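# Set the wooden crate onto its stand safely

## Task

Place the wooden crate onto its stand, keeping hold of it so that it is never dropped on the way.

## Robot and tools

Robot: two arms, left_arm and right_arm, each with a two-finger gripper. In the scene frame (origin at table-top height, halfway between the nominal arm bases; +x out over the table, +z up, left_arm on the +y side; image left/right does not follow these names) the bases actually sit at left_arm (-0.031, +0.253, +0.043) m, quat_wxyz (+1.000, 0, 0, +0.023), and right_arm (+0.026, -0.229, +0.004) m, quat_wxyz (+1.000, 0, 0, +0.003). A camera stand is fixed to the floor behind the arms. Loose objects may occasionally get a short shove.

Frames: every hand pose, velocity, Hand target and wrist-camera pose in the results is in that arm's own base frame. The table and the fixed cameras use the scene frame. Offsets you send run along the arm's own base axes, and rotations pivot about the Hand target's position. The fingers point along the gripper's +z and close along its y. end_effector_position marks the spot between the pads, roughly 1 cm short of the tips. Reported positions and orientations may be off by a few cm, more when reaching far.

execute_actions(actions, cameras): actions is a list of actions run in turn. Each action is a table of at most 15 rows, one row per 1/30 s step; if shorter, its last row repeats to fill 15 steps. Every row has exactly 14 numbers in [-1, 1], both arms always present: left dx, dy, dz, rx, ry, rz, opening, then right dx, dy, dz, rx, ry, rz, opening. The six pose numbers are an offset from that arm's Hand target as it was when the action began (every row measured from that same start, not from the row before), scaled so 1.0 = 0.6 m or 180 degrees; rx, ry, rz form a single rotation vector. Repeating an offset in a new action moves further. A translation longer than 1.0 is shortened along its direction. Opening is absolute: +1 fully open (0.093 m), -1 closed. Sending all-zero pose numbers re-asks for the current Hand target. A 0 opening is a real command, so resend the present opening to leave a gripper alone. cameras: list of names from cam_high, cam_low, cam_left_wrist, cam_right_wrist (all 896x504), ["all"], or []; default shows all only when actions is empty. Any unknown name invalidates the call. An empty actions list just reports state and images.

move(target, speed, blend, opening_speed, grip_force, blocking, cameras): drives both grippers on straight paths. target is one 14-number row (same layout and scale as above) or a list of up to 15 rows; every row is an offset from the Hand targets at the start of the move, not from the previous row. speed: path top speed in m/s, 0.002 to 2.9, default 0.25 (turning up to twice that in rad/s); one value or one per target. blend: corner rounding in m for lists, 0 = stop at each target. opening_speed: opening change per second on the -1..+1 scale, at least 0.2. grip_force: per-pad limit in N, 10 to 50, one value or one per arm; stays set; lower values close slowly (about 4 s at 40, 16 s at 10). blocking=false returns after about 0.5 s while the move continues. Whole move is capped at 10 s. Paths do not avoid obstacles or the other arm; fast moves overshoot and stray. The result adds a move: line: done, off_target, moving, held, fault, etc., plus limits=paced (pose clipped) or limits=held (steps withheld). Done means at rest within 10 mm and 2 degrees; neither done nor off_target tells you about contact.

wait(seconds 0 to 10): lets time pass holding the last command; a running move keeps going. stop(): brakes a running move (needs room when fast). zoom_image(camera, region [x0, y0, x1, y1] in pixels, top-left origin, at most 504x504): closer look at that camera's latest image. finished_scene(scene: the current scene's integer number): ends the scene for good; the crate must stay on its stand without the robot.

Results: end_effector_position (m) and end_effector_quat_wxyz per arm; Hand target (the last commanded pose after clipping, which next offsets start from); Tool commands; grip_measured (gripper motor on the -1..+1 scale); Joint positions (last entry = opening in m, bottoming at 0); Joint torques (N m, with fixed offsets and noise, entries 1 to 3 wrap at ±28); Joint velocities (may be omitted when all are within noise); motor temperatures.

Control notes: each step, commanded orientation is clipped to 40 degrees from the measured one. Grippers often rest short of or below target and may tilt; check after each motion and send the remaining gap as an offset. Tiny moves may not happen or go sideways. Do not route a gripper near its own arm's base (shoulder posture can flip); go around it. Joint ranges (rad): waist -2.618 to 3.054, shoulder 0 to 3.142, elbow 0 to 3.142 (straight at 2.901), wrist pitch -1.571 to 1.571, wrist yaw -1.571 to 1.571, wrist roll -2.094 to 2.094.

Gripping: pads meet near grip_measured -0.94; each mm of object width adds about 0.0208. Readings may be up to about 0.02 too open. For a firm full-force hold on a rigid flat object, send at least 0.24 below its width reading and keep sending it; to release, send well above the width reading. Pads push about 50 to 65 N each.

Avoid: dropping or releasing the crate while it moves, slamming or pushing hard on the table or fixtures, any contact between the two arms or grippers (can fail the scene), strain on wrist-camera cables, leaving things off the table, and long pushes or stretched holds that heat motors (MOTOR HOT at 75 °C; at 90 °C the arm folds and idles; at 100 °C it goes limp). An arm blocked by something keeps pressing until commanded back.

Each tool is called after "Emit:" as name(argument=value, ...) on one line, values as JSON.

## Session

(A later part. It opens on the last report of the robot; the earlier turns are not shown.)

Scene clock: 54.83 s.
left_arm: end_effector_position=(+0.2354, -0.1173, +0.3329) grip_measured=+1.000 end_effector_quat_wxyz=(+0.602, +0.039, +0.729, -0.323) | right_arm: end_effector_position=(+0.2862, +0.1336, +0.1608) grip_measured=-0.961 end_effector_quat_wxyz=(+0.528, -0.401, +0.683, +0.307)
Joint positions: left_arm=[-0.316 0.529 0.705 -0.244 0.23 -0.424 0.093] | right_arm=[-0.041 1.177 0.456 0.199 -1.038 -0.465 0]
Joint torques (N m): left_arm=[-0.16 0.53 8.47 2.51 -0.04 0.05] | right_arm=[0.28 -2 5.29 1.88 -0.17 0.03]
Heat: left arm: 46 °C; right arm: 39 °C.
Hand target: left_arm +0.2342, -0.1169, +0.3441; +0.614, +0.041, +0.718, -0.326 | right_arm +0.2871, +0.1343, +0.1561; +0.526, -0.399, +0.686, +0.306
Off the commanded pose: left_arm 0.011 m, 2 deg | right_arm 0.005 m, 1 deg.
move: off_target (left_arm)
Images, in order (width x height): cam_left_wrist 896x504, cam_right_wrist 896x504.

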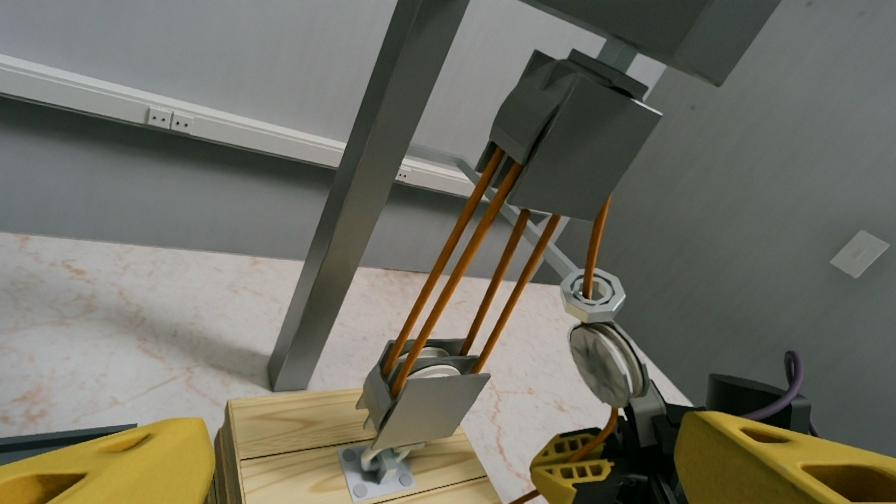

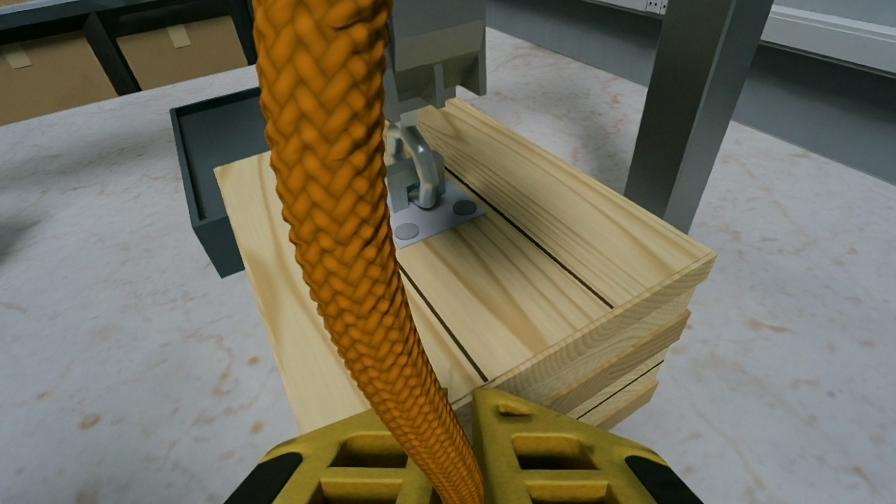

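Emit:
move(target=[0,0,0,0,0,0,1,-0.013,-0.208,-0.10,-0.12,0.069,0,-1], speed=0.08, cameras=["all"])

Scene clock: 62.47 s.
left_arm: end_effector_position=(+0.2354, -0.1173, +0.3329) grip_measured=+1.000 end_effector_quat_wxyz=(+0.602, +0.039, +0.729, -0.323) | right_arm: end_effector_position=(+0.2812, +0.0535, +0.1683) grip_measured=-0.961 end_effector_quat_wxyz=(+0.484, -0.469, +0.685, +0.276)
Joint positions: left_arm=[-0.316 0.529 0.705 -0.244 0.23 -0.424 0.093] | right_arm=[-0.386 1.4 0.885 -0.893 -1.177 -1.478 0]
Joint torques (N m): left_arm=[-0.16 0.46 8.53 2.52 -0.06 0.02] | right_arm=[-6.08 0.1 2.67 0.37 2.57 -0.08]
Heat: left arm: 46 °C; right arm: 39 °C.
Hand target: left_arm +0.2342, -0.1169, +0.3441; +0.614, +0.041, +0.718, -0.326 | right_arm +0.2793, +0.0095, +0.0961; +0.365, -0.455, +0.783, +0.214
Off the commanded pose: left_arm 0.011 m, 2 deg | right_arm 0.085 m, 19 deg.
move: off_target (left_arm, right_arm)

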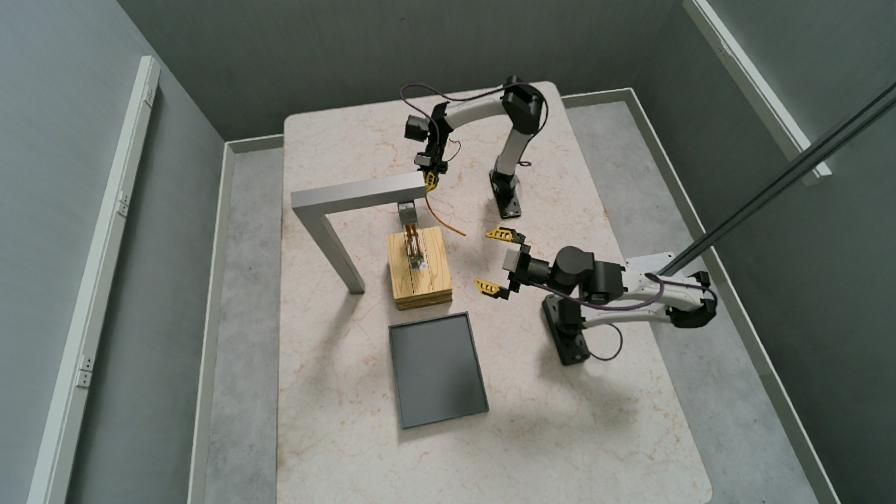

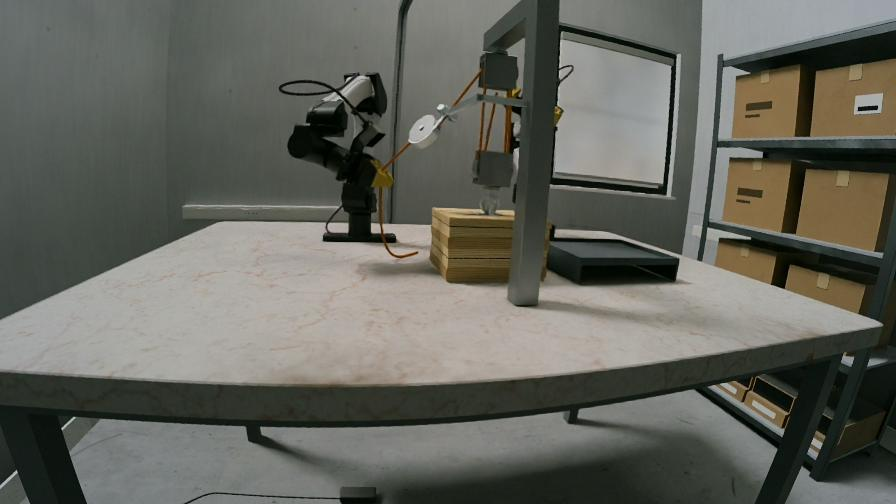

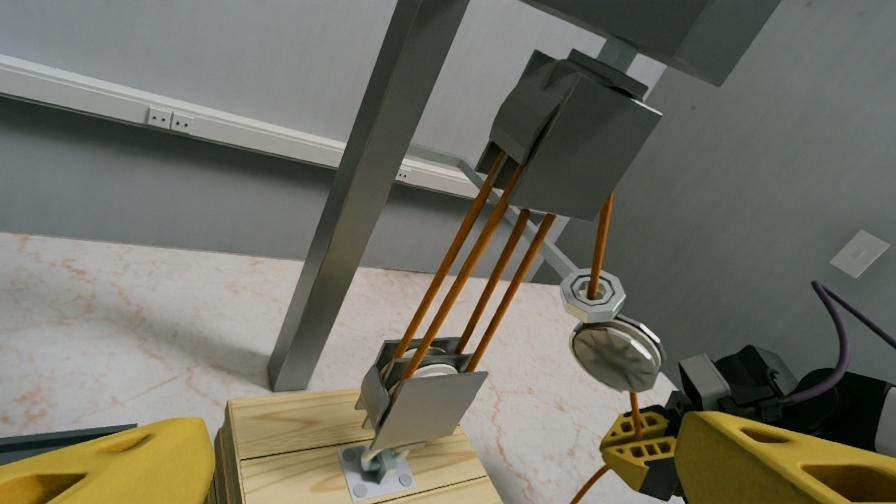

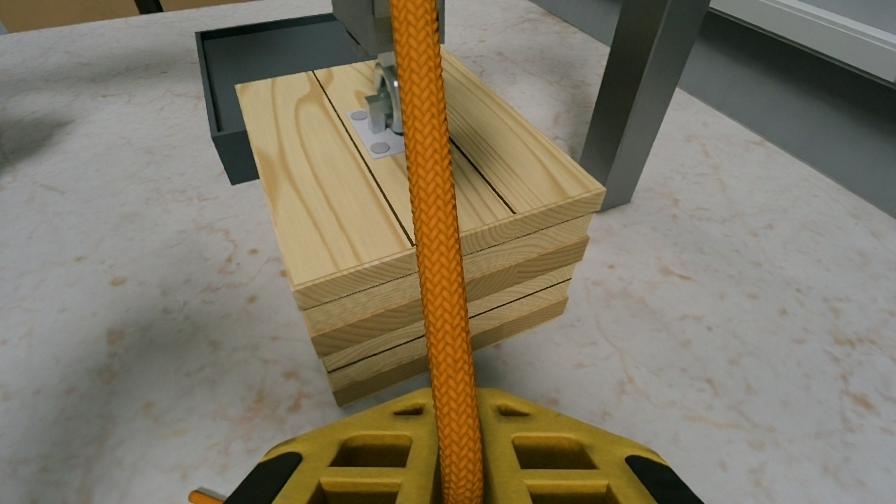

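Emit:
move(target=[0,0,0,0,0,0,1,-0.01,-0.2,0,-0.03,0.017,0,-1], speed=0.08, cameras=["all"])

Scene clock: 65.87 s.
left_arm: end_effector_position=(+0.2354, -0.1173, +0.3329) grip_measured=+1.000 end_effector_quat_wxyz=(+0.602, +0.039, +0.729, -0.323) | right_arm: end_effector_position=(+0.2774, -0.0297, +0.1775) grip_measured=-0.961 end_effector_quat_wxyz=(+0.417, -0.413, +0.742, +0.323)
Joint positions: left_arm=[-0.316 0.529 0.705 -0.244 0.23 -0.424 0.093] | right_arm=[-0.658 1.734 1.271 -1.576 -1.051 -1.948 0]
Joint torques (N m): left_arm=[-0.17 0.46 8.49 2.52 -0.04 0.02] | right_arm=[-10.43 -0.79 5.49 1.77 2.81 0.05]
Heat: left arm: 47 °C; right arm: 39 °C.
Hand target: left_arm +0.2342, -0.1169, +0.3441; +0.614, +0.041, +0.718, -0.326 | right_arm +0.2732, -0.1105, +0.0960; +0.322, -0.466, +0.802, +0.189
Off the commanded pose: left_arm 0.011 m, 2 deg | right_arm 0.115 m, 21 deg.
joint read past its limit (right arm) — joint 4 (wrist pitch), lower limit.
move: off_target (left_arm, right_arm)

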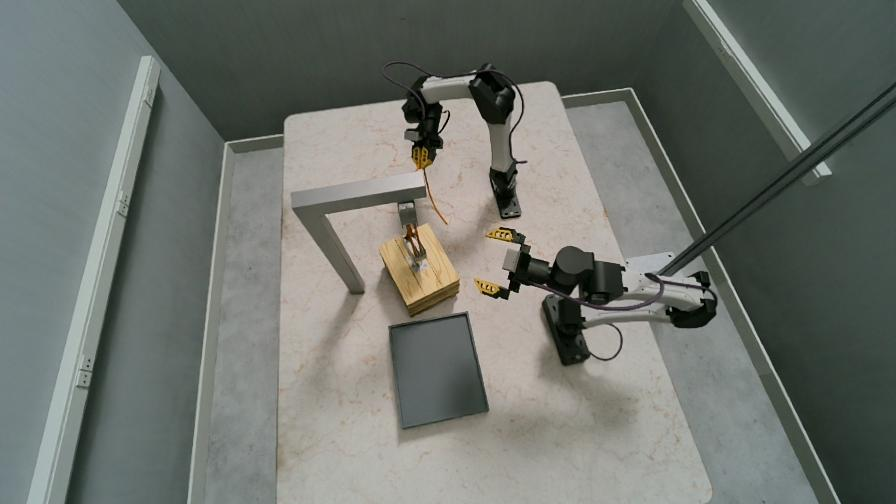

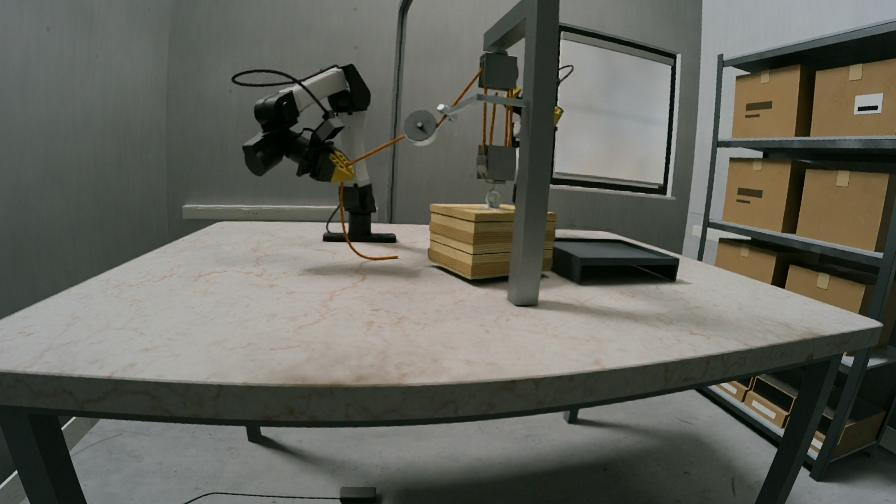

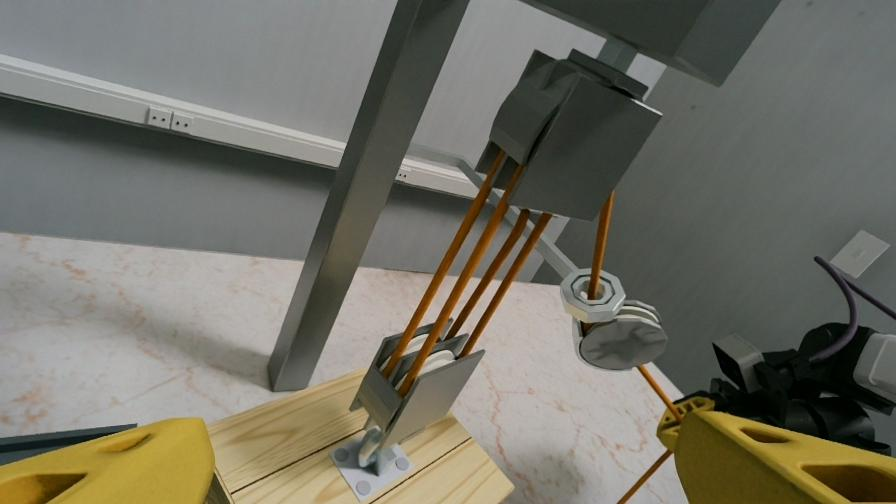

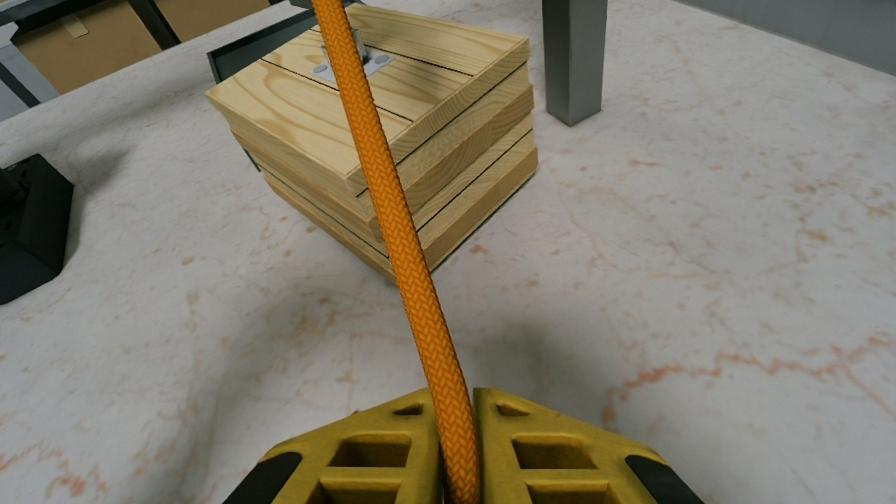

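Emit:
move(target=[0,0,0,0,0,0,1,0.145,-0.283,-0.025,0.072,-0.042,0,-1], speed=0.08, cameras=["all"])

Scene clock: 70.37 s.
left_arm: end_effector_position=(+0.2354, -0.1173, +0.3329) grip_measured=+1.000 end_effector_quat_wxyz=(+0.602, +0.039, +0.729, -0.323) | right_arm: end_effector_position=(+0.3975, -0.1971, +0.1354) grip_measured=-0.961 end_effector_quat_wxyz=(+0.492, -0.450, +0.721, +0.191)
Joint positions: left_arm=[-0.316 0.529 0.705 -0.244 0.23 -0.424 0.093] | right_arm=[-0.803 2.39 2.097 -1.59 -1.086 -2.108 0]
Joint torques (N m): left_arm=[-0.1 0.55 8.55 2.52 -0.04 0.04] | right_arm=[-13.11 -4.08 8.14 0.08 0.98 0.33]
Heat: left arm: 47 °C; right arm: 39 °C.
Hand target: left_arm +0.2342, -0.1169, +0.3441; +0.614, +0.041, +0.718, -0.326 | right_arm +0.3603, -0.2802, +0.0811; +0.425, -0.438, +0.753, +0.247
Off the commanded pose: left_arm 0.011 m, 2 deg | right_arm 0.106 m, 11 deg.
joint read past its limit (right arm) — joint 4 (wrist pitch), lower limit.
joint sent to its limit (right arm) — joint 4 (wrist pitch), lower limit. The joint targets are off in position and orientation.
move: off_target (left_arm, right_arm)

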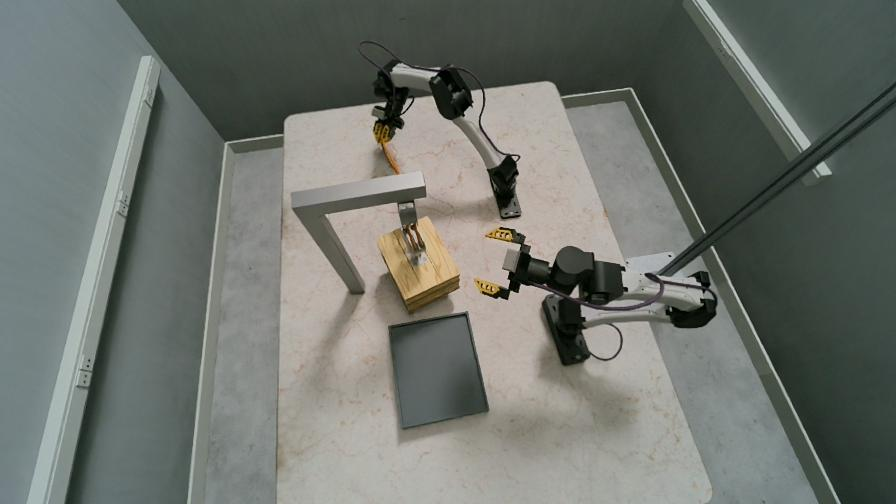

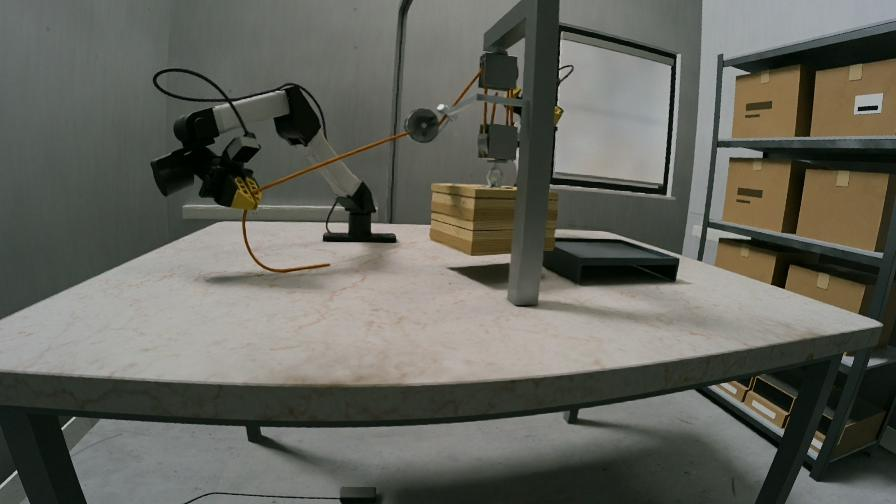

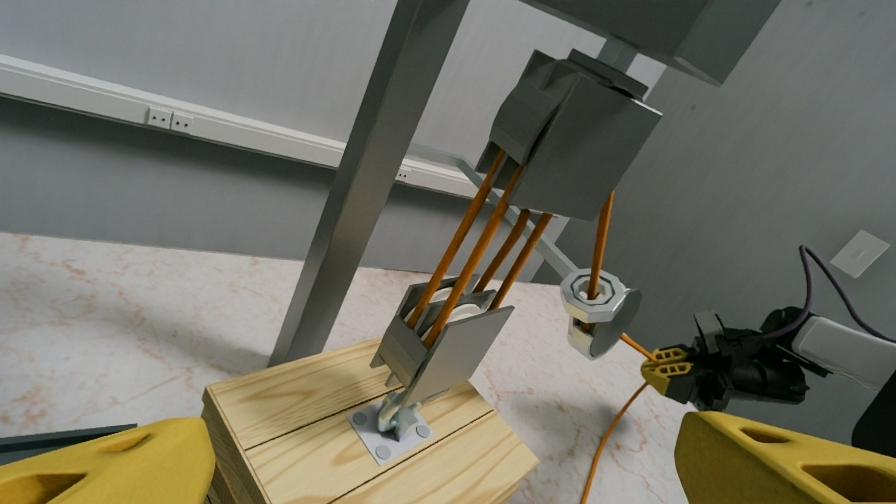

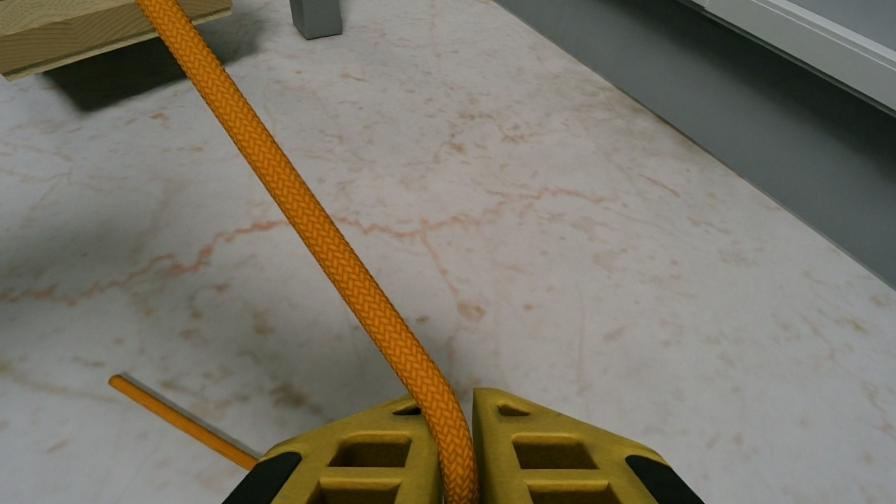

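Emit:
move(target=[0,0,0,0,0,0,1,-0.083,-0.19,-0.033,0,0,-0.078,-1], speed=0.08, cameras=["all"])

Emit:
zoom_image(camera="cam_low", region=[400, 100, 720, 320])

Scene clock: 75.90 s.
left_arm: end_effector_position=(+0.2354, -0.1173, +0.3329) grip_measured=+1.000 end_effector_quat_wxyz=(+0.602, +0.039, +0.729, -0.323) | right_arm: end_effector_position=(+0.3683, -0.3208, +0.1111) grip_measured=-0.961 end_effector_quat_wxyz=(+0.511, -0.356, +0.774, +0.118)
Joint positions: left_arm=[-0.316 0.529 0.705 -0.244 0.23 -0.424 0.093] | right_arm=[-1.028 2.6 2.398 -1.59 -1.091 -2.024 0]
Joint torques (N m): left_arm=[-0.13 0.57 8.55 2.51 -0.04 0.02] | right_arm=[-12.85 -6.22 8.06 0.23 0.71 0.43]
Motor temperatures (°C): left_arm=[28 32 46 47 26 28 27] | right_arm=[35 32 40 33 32 27 30]
Heat: left arm: 47 °C; right arm: 40 °C.
Hand target: left_arm +0.2342, -0.1169, +0.3441; +0.614, +0.041, +0.718, -0.326 | right_arm +0.3105, -0.3943, +0.0613; +0.452, -0.343, +0.801, +0.193
Off the commanded pose: left_arm 0.011 m, 2 deg | right_arm 0.106 m, 12 deg.
joint read past its limit (right arm) — joint 4 (wrist pitch), lower limit.
joint sent to its limit (right arm) — joint 4 (wrist pitch), lower limit. The joint targets are off in position and orientation.
move: off_target (left_arm, right_arm)

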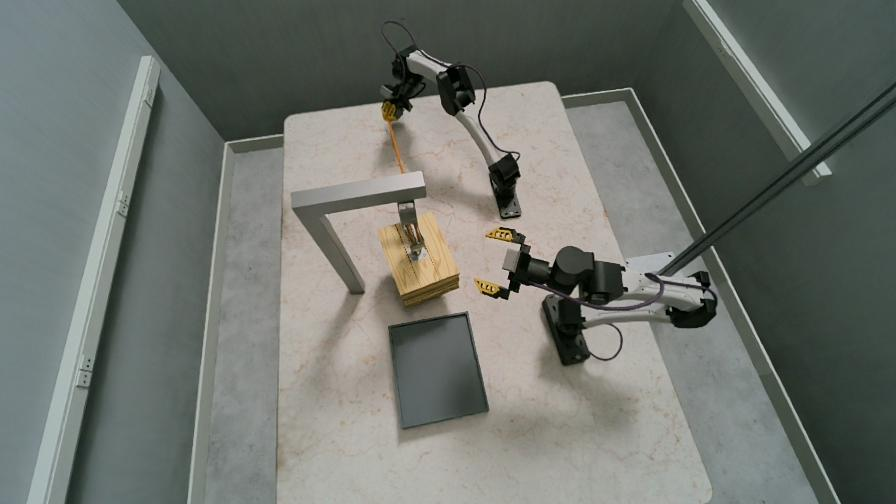

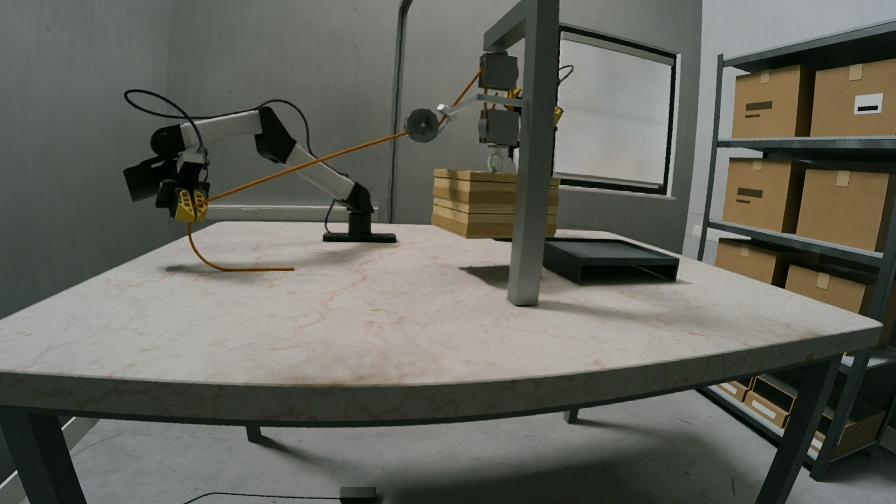

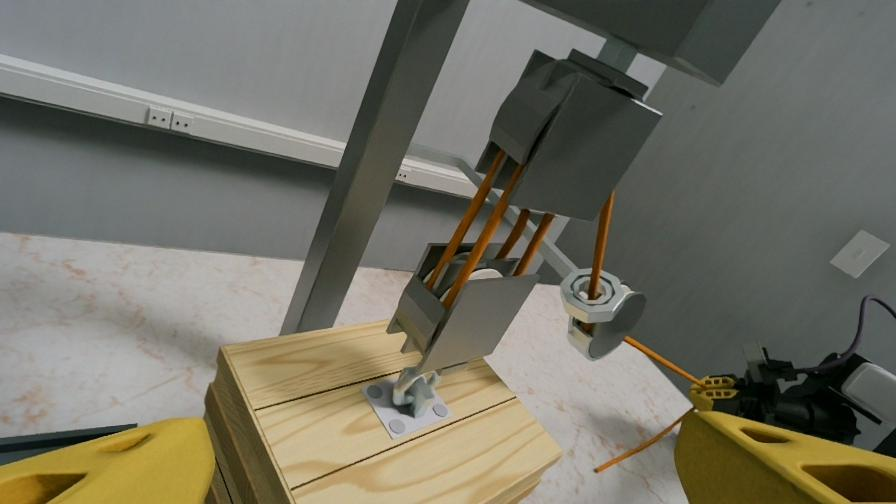

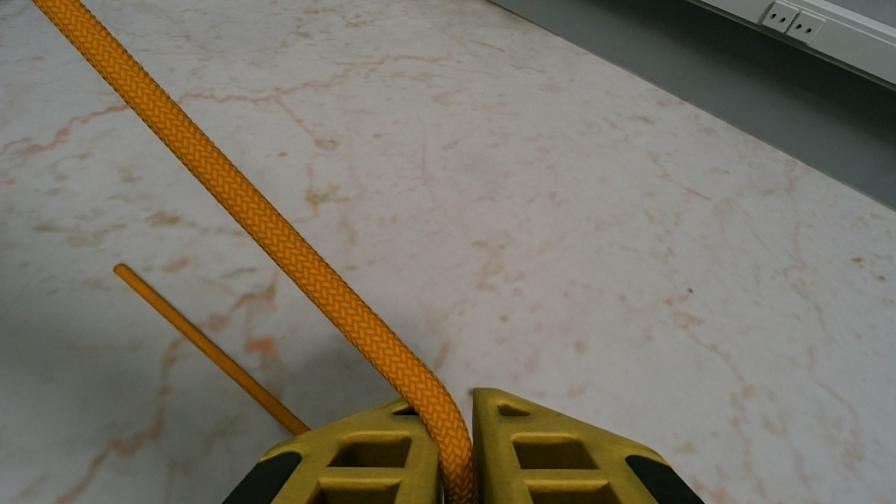

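Scaled by 1.575 from the camera's 896x504 image, which has a finer 1280x720 frame.

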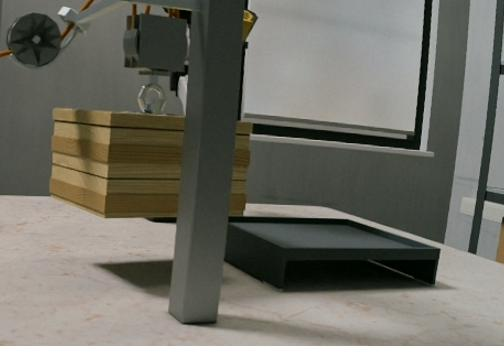

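Emit:
move(target=[0.26,0.645,-0.073,0.383,0.134,-0.296,-1,0,0,0,0,0,0,-1], cameras=["all"])

Scene clock: 90.63 s.
left_arm: end_effector_position=(+0.3868, +0.2702, +0.2935) grip_measured=-0.978 end_effector_quat_wxyz=(+0.259, +0.527, +0.792, +0.165) | right_arm: end_effector_position=(+0.3683, -0.3208, +0.1111) grip_measured=-0.961 end_effector_quat_wxyz=(+0.511, -0.355, +0.774, +0.118)
Joint positions: left_arm=[0.757 2.201 2.696 -1.591 0.422 1.827 0] | right_arm=[-1.028 2.6 2.398 -1.59 -1.091 -2.023 0]
Joint torques (N m): left_arm=[-0.77 -9.28 7.64 1.39 0.23 0.02] | right_arm=[-12.83 -6.22 8.06 0.23 0.71 0.43]
Motor temperatures (°C): left_arm=[28 32 47 46 26 28 27] | right_arm=[40 34 40 32 31 27 30]
Heat: left arm: 47 °C; right arm: 40 °C.
Hand target: left_arm +0.3902, +0.2701, +0.3004; +0.138, +0.600, +0.781, -0.106 | right_arm +0.3105, -0.3943, +0.0613; +0.452, -0.343, +0.801, +0.193
Off the commanded pose: left_arm 0.008 m, 35 deg | right_arm 0.106 m, 11 deg.
joint read past its limit (left arm) — joint 4 (wrist pitch), lower limit.
joint read past its limit (right arm) — joint 4 (wrist pitch), lower limit.
joint sent to its limit (left arm) — joint 4 (wrist pitch), lower limit. The joint targets are off in orientation, not in position.
joint sent to its limit (right arm) — joint 4 (wrist pitch), lower limit. The joint targets are off in position and orientation.
move: off_target (left_arm, right_arm)

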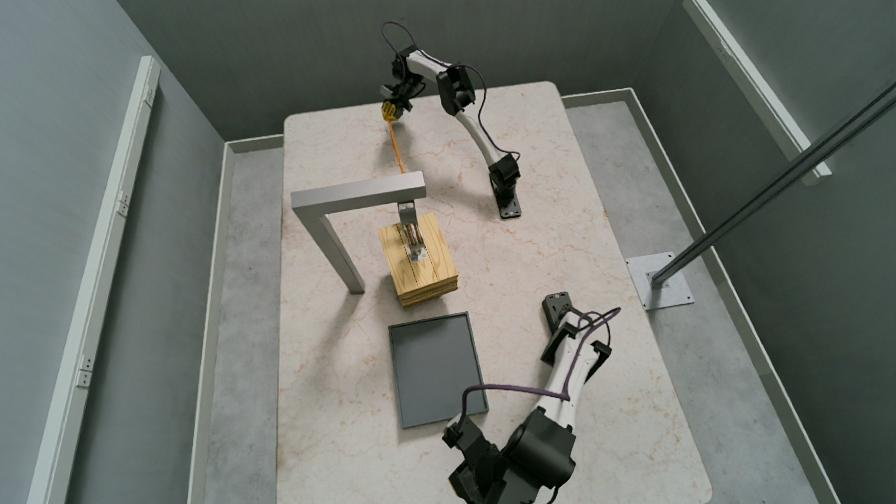

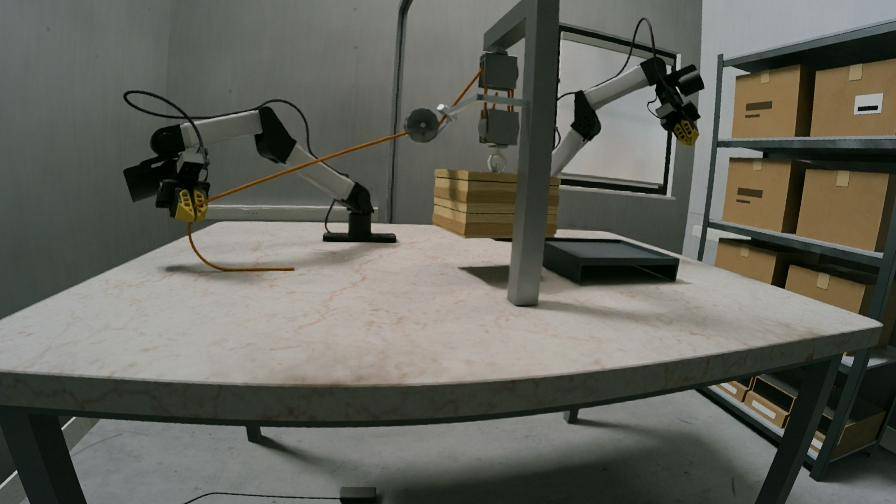

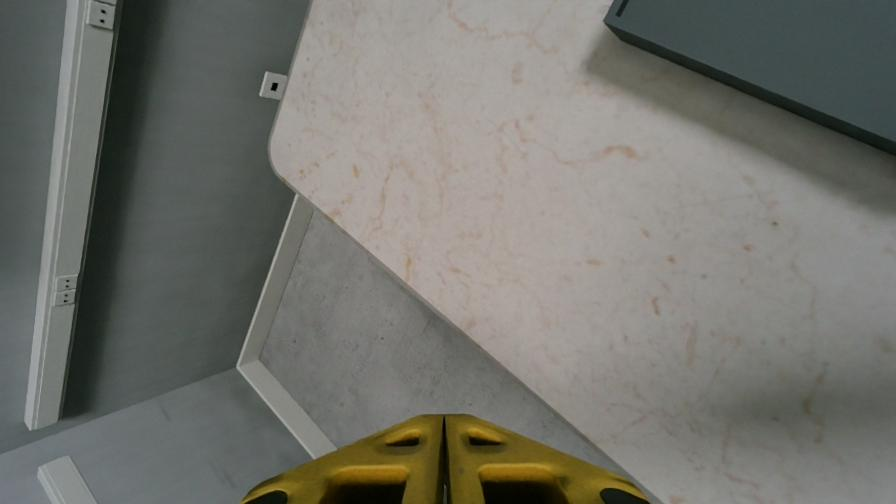

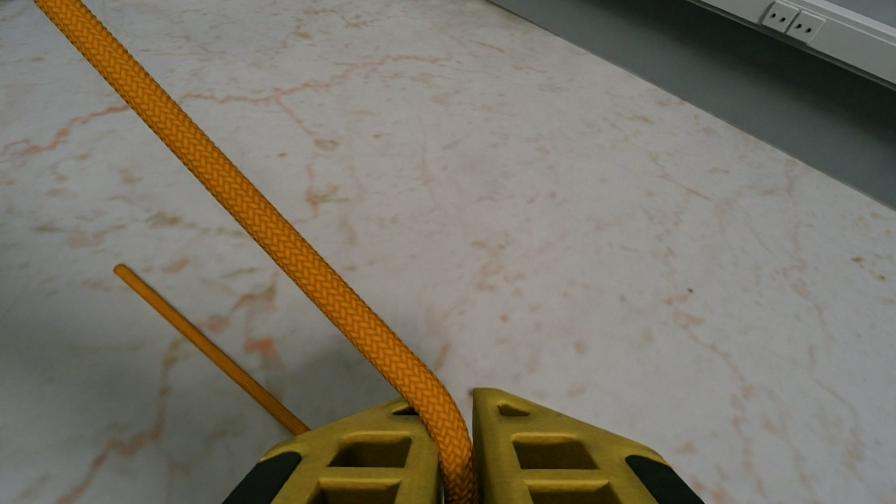

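Emit:
move(target=[0.02,0.03,-0.44,0,0,0,-1,0,0,0,0,0,0,-1], cameras=["cam_high","cam_left_wrist"])

Scene clock: 94.60 s.
left_arm: end_effector_position=(+0.3976, +0.2874, +0.0288) grip_measured=-0.978 end_effector_quat_wxyz=(+0.146, +0.587, +0.793, -0.076) | right_arm: end_effector_position=(+0.3683, -0.3208, +0.1111) grip_measured=-0.961 end_effector_quat_wxyz=(+0.511, -0.355, +0.774, +0.118)
Joint positions: left_arm=[0.733 2.715 2.63 -1.579 0.318 2.023 0] | right_arm=[-1.028 2.6 2.398 -1.59 -1.091 -2.023 0]
Joint torques (N m): left_arm=[-0.73 -12.78 8.31 0.09 0.2 0.11] | right_arm=[-12.85 -6.22 8.06 0.23 0.71 0.43]
Heat: left arm: 47 °C; right arm: 42 °C.
Hand target: left_arm +0.4023, +0.2881, +0.0365; +0.138, +0.600, +0.781, -0.106 | right_arm +0.3105, -0.3943, +0.0613; +0.452, -0.343, +0.801, +0.193
Off the commanded pose: left_arm 0.009 m, 4 deg | right_arm 0.106 m, 11 deg.
joint read past its limit (right arm) — joint 4 (wrist pitch), lower limit.
joint sent to its limit (left arm) — joint 4 (wrist pitch), lower limit. The joint targets are off in orientation, not in position.
joint sent to its limit (right arm) — joint 4 (wrist pitch), lower limit. The joint targets are off in position and orientation.
move: off_target (left_arm, right_arm)
Images, in order (width x height): cam_high 896x504, cam_left_wrist 896x504.

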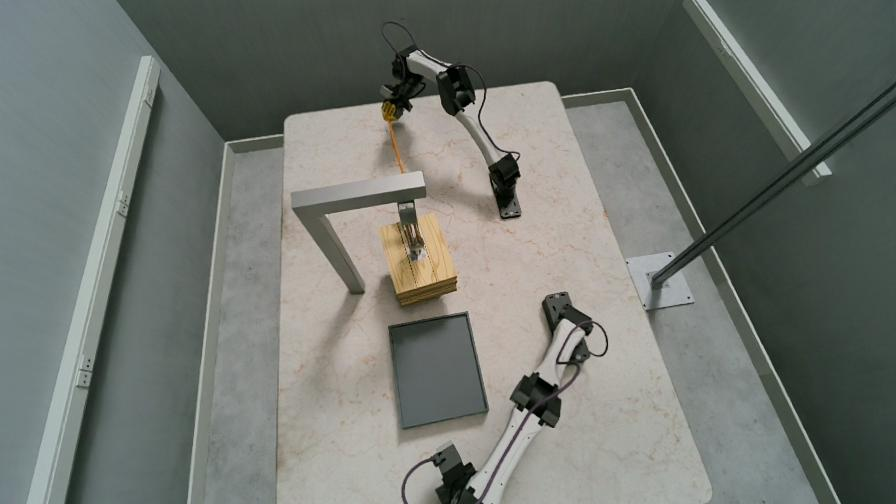

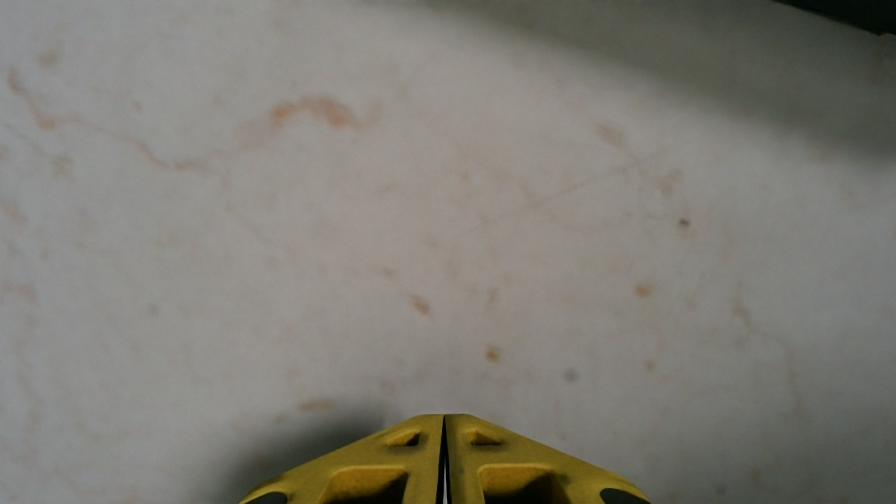

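Emit:
move(target=[[0,0,-0.045,0,0,0,-1,0,0,0,0,0,0,-1],[0,-0.15,-0.045,0,0,-0.03,-1,0,0,0,0,0,0,-1],[0,-0.28,-0.045,0,0,-0.06,-1,0,0,0,0,0,0,-1]], speed=[0.15,0.1,0.06], blend=0.02, cameras=["cam_high","cam_low","cam_left_wrist"])

Scene clock: 99.53 s.
left_arm: end_effector_position=(+0.3936, +0.1281, -0.0127) grip_measured=-0.978 end_effector_quat_wxyz=(+0.104, +0.670, +0.723, -0.133) | right_arm: end_effector_position=(+0.3683, -0.3208, +0.1111) grip_measured=-0.961 end_effector_quat_wxyz=(+0.511, -0.355, +0.774, +0.118)
Joint positions: left_arm=[0.433 2.38 1.83 -1.194 0.294 1.953 0] | right_arm=[-1.028 2.6 2.398 -1.59 -1.091 -2.023 0]
Joint torques (N m): left_arm=[-1.51 -15.56 5.22 0 0.57 -0.13] | right_arm=[-12.83 -6.23 8.06 0.23 0.71 0.43]
Heat: left arm: 46 °C; right arm: 43 °C.
Hand target: left_arm +0.4022, +0.1200, +0.0093; +0.127, +0.671, +0.721, -0.118 | right_arm +0.3105, -0.3943, +0.0613; +0.452, -0.343, +0.801, +0.193
Off the commanded pose: left_arm 0.025 m, 3 deg | right_arm 0.106 m, 11 deg.
joint read past its limit (right arm) — joint 4 (wrist pitch), lower limit.
joint sent to its limit (right arm) — joint 4 (wrist pitch), lower limit. The joint targets are off in position and orientation.
move: off_target (left_arm, right_arm)
Images, in order (width x height): cam_high 896x504, cam_low 896x504, cam_left_wrist 896x504.

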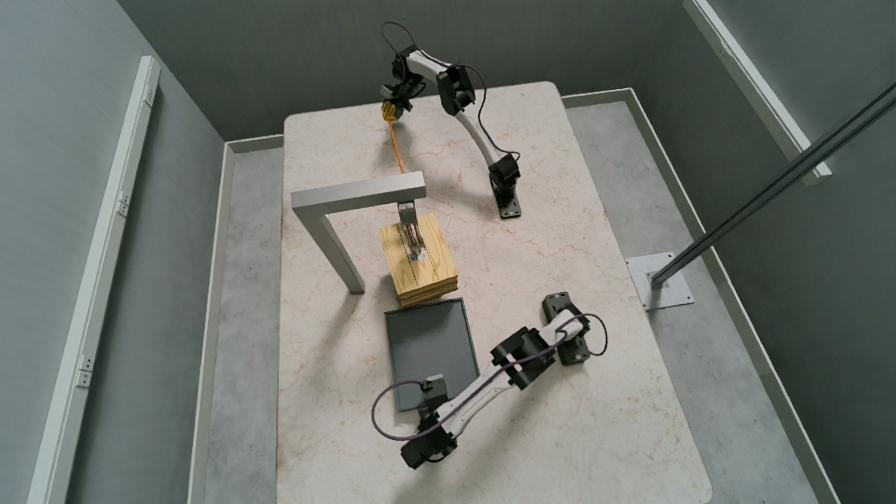

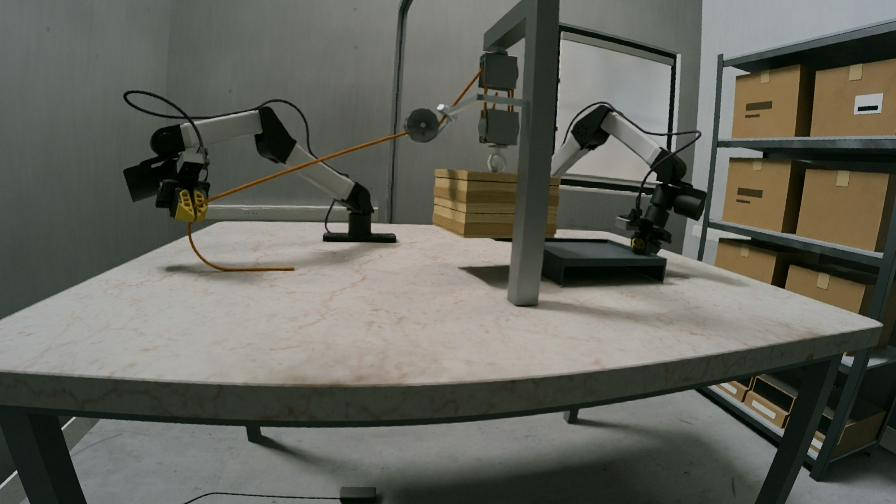

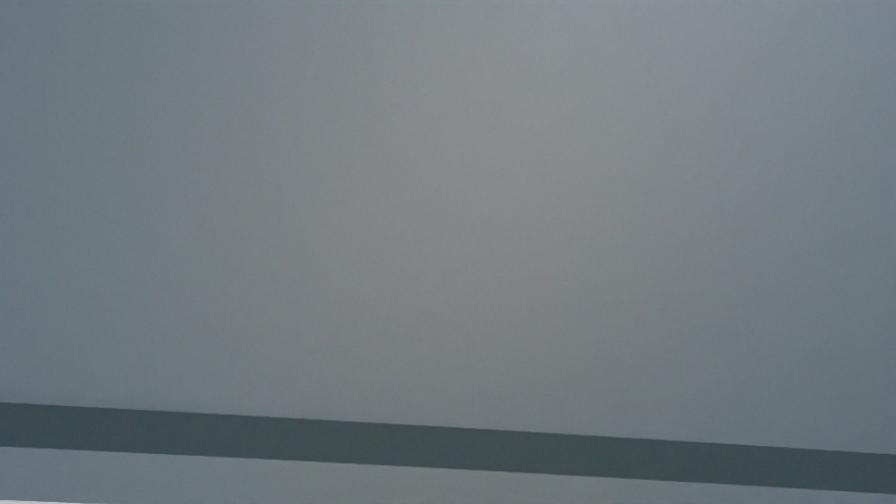

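Emit:
move(target=[0.0,-0.14,0.008,0,0,-0.03,-1,0,0,0,0,0,0,-1], speed=0.06, cameras=["cam_high","cam_low","cam_left_wrist"])

Emit:
zoom_image(camera="cam_low", region=[400, 100, 720, 320])

Emit:
zoom_image(camera="cam_high", region=[340, 200, 540, 440])

Scene clock: 102.97 s.
left_arm: end_effector_position=(+0.3946, +0.0467, -0.0077) grip_measured=-0.978 end_effector_quat_wxyz=(+0.091, +0.701, +0.694, -0.134) | right_arm: end_effector_position=(+0.3683, -0.3208, +0.1111) grip_measured=-0.961 end_effector_quat_wxyz=(+0.511, -0.355, +0.774, +0.118)
Joint positions: left_arm=[0.241 2.277 1.676 -1.11 0.295 1.843 0] | right_arm=[-1.028 2.6 2.398 -1.59 -1.091 -2.023 0]
Joint torques (N m): left_arm=[-1.32 -15.02 5.33 0.1 0.67 -0.04] | right_arm=[-12.85 -6.22 8.06 0.23 0.71 0.43]
Motor temperatures (°C): left_arm=[28 37 45 42 26 28 27] | right_arm=[44 35 40 31 31 27 30]
Heat: left arm: 45 °C; right arm: 44 °C.
Hand target: left_arm +0.4023, +0.0361, +0.0143; +0.122, +0.704, +0.689, -0.124 | right_arm +0.3105, -0.3943, +0.0613; +0.452, -0.343, +0.801, +0.193
Off the commanded pose: left_arm 0.025 m, 4 deg | right_arm 0.106 m, 11 deg.
joint read past its limit (right arm) — joint 4 (wrist pitch), lower limit.
joint sent to its limit (right arm) — joint 4 (wrist pitch), lower limit. The joint targets are off in position and orientation.
move: off_target (left_arm, right_arm)
Images, in order (width x height): cam_high 896x504, cam_low 896x504, cam_left_wrist 896x504.

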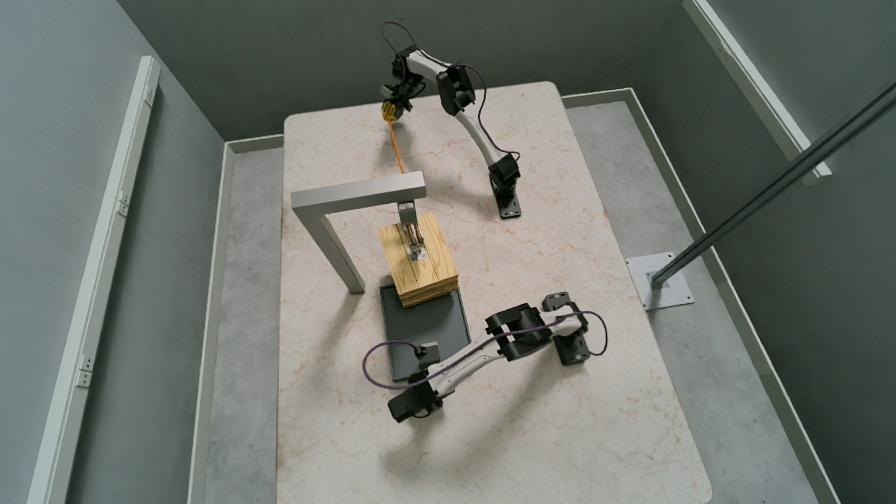

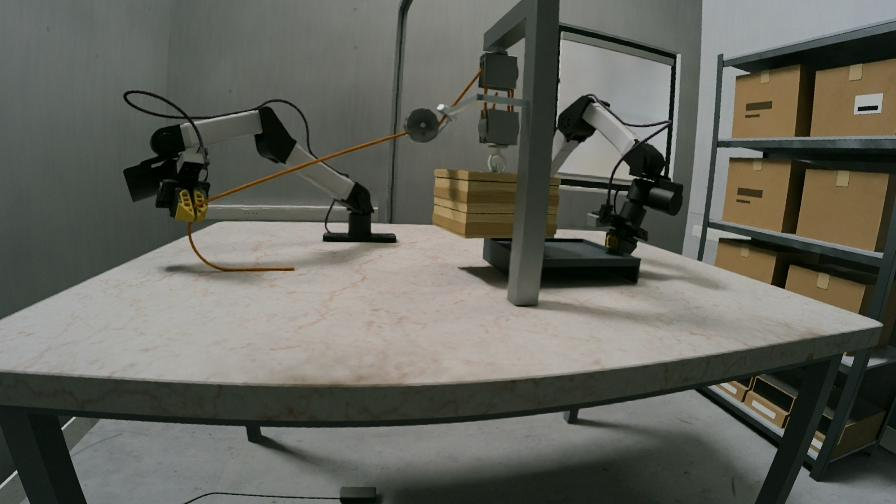

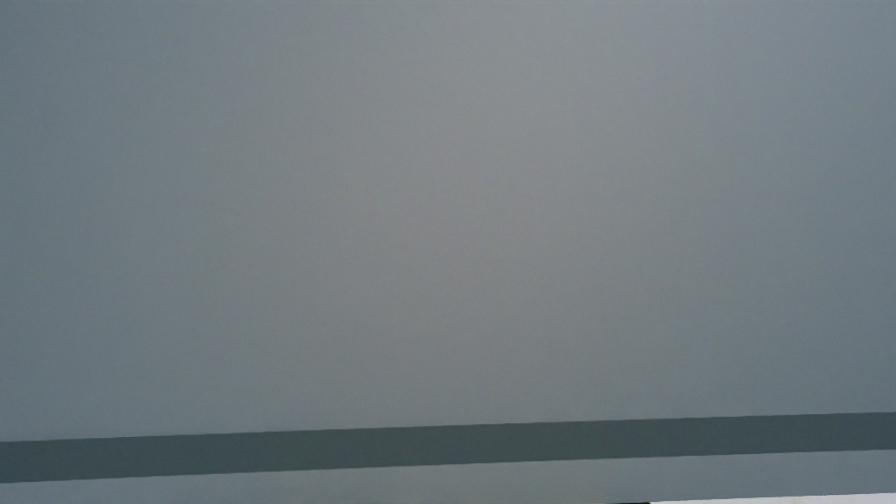

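Scaled by 1.575 from the camera's 896x504 image, which has a finer 1280x720 frame.

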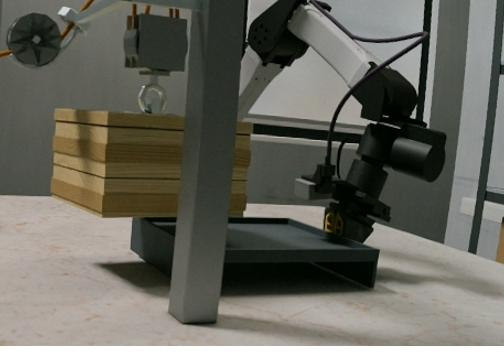

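Scaled by 2.100 from the camera's 896x504 image, which has a finer 1280x720 frame.

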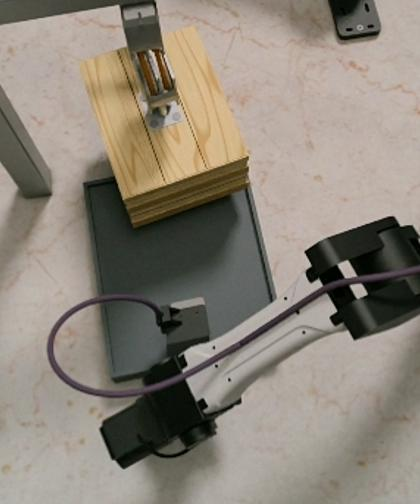

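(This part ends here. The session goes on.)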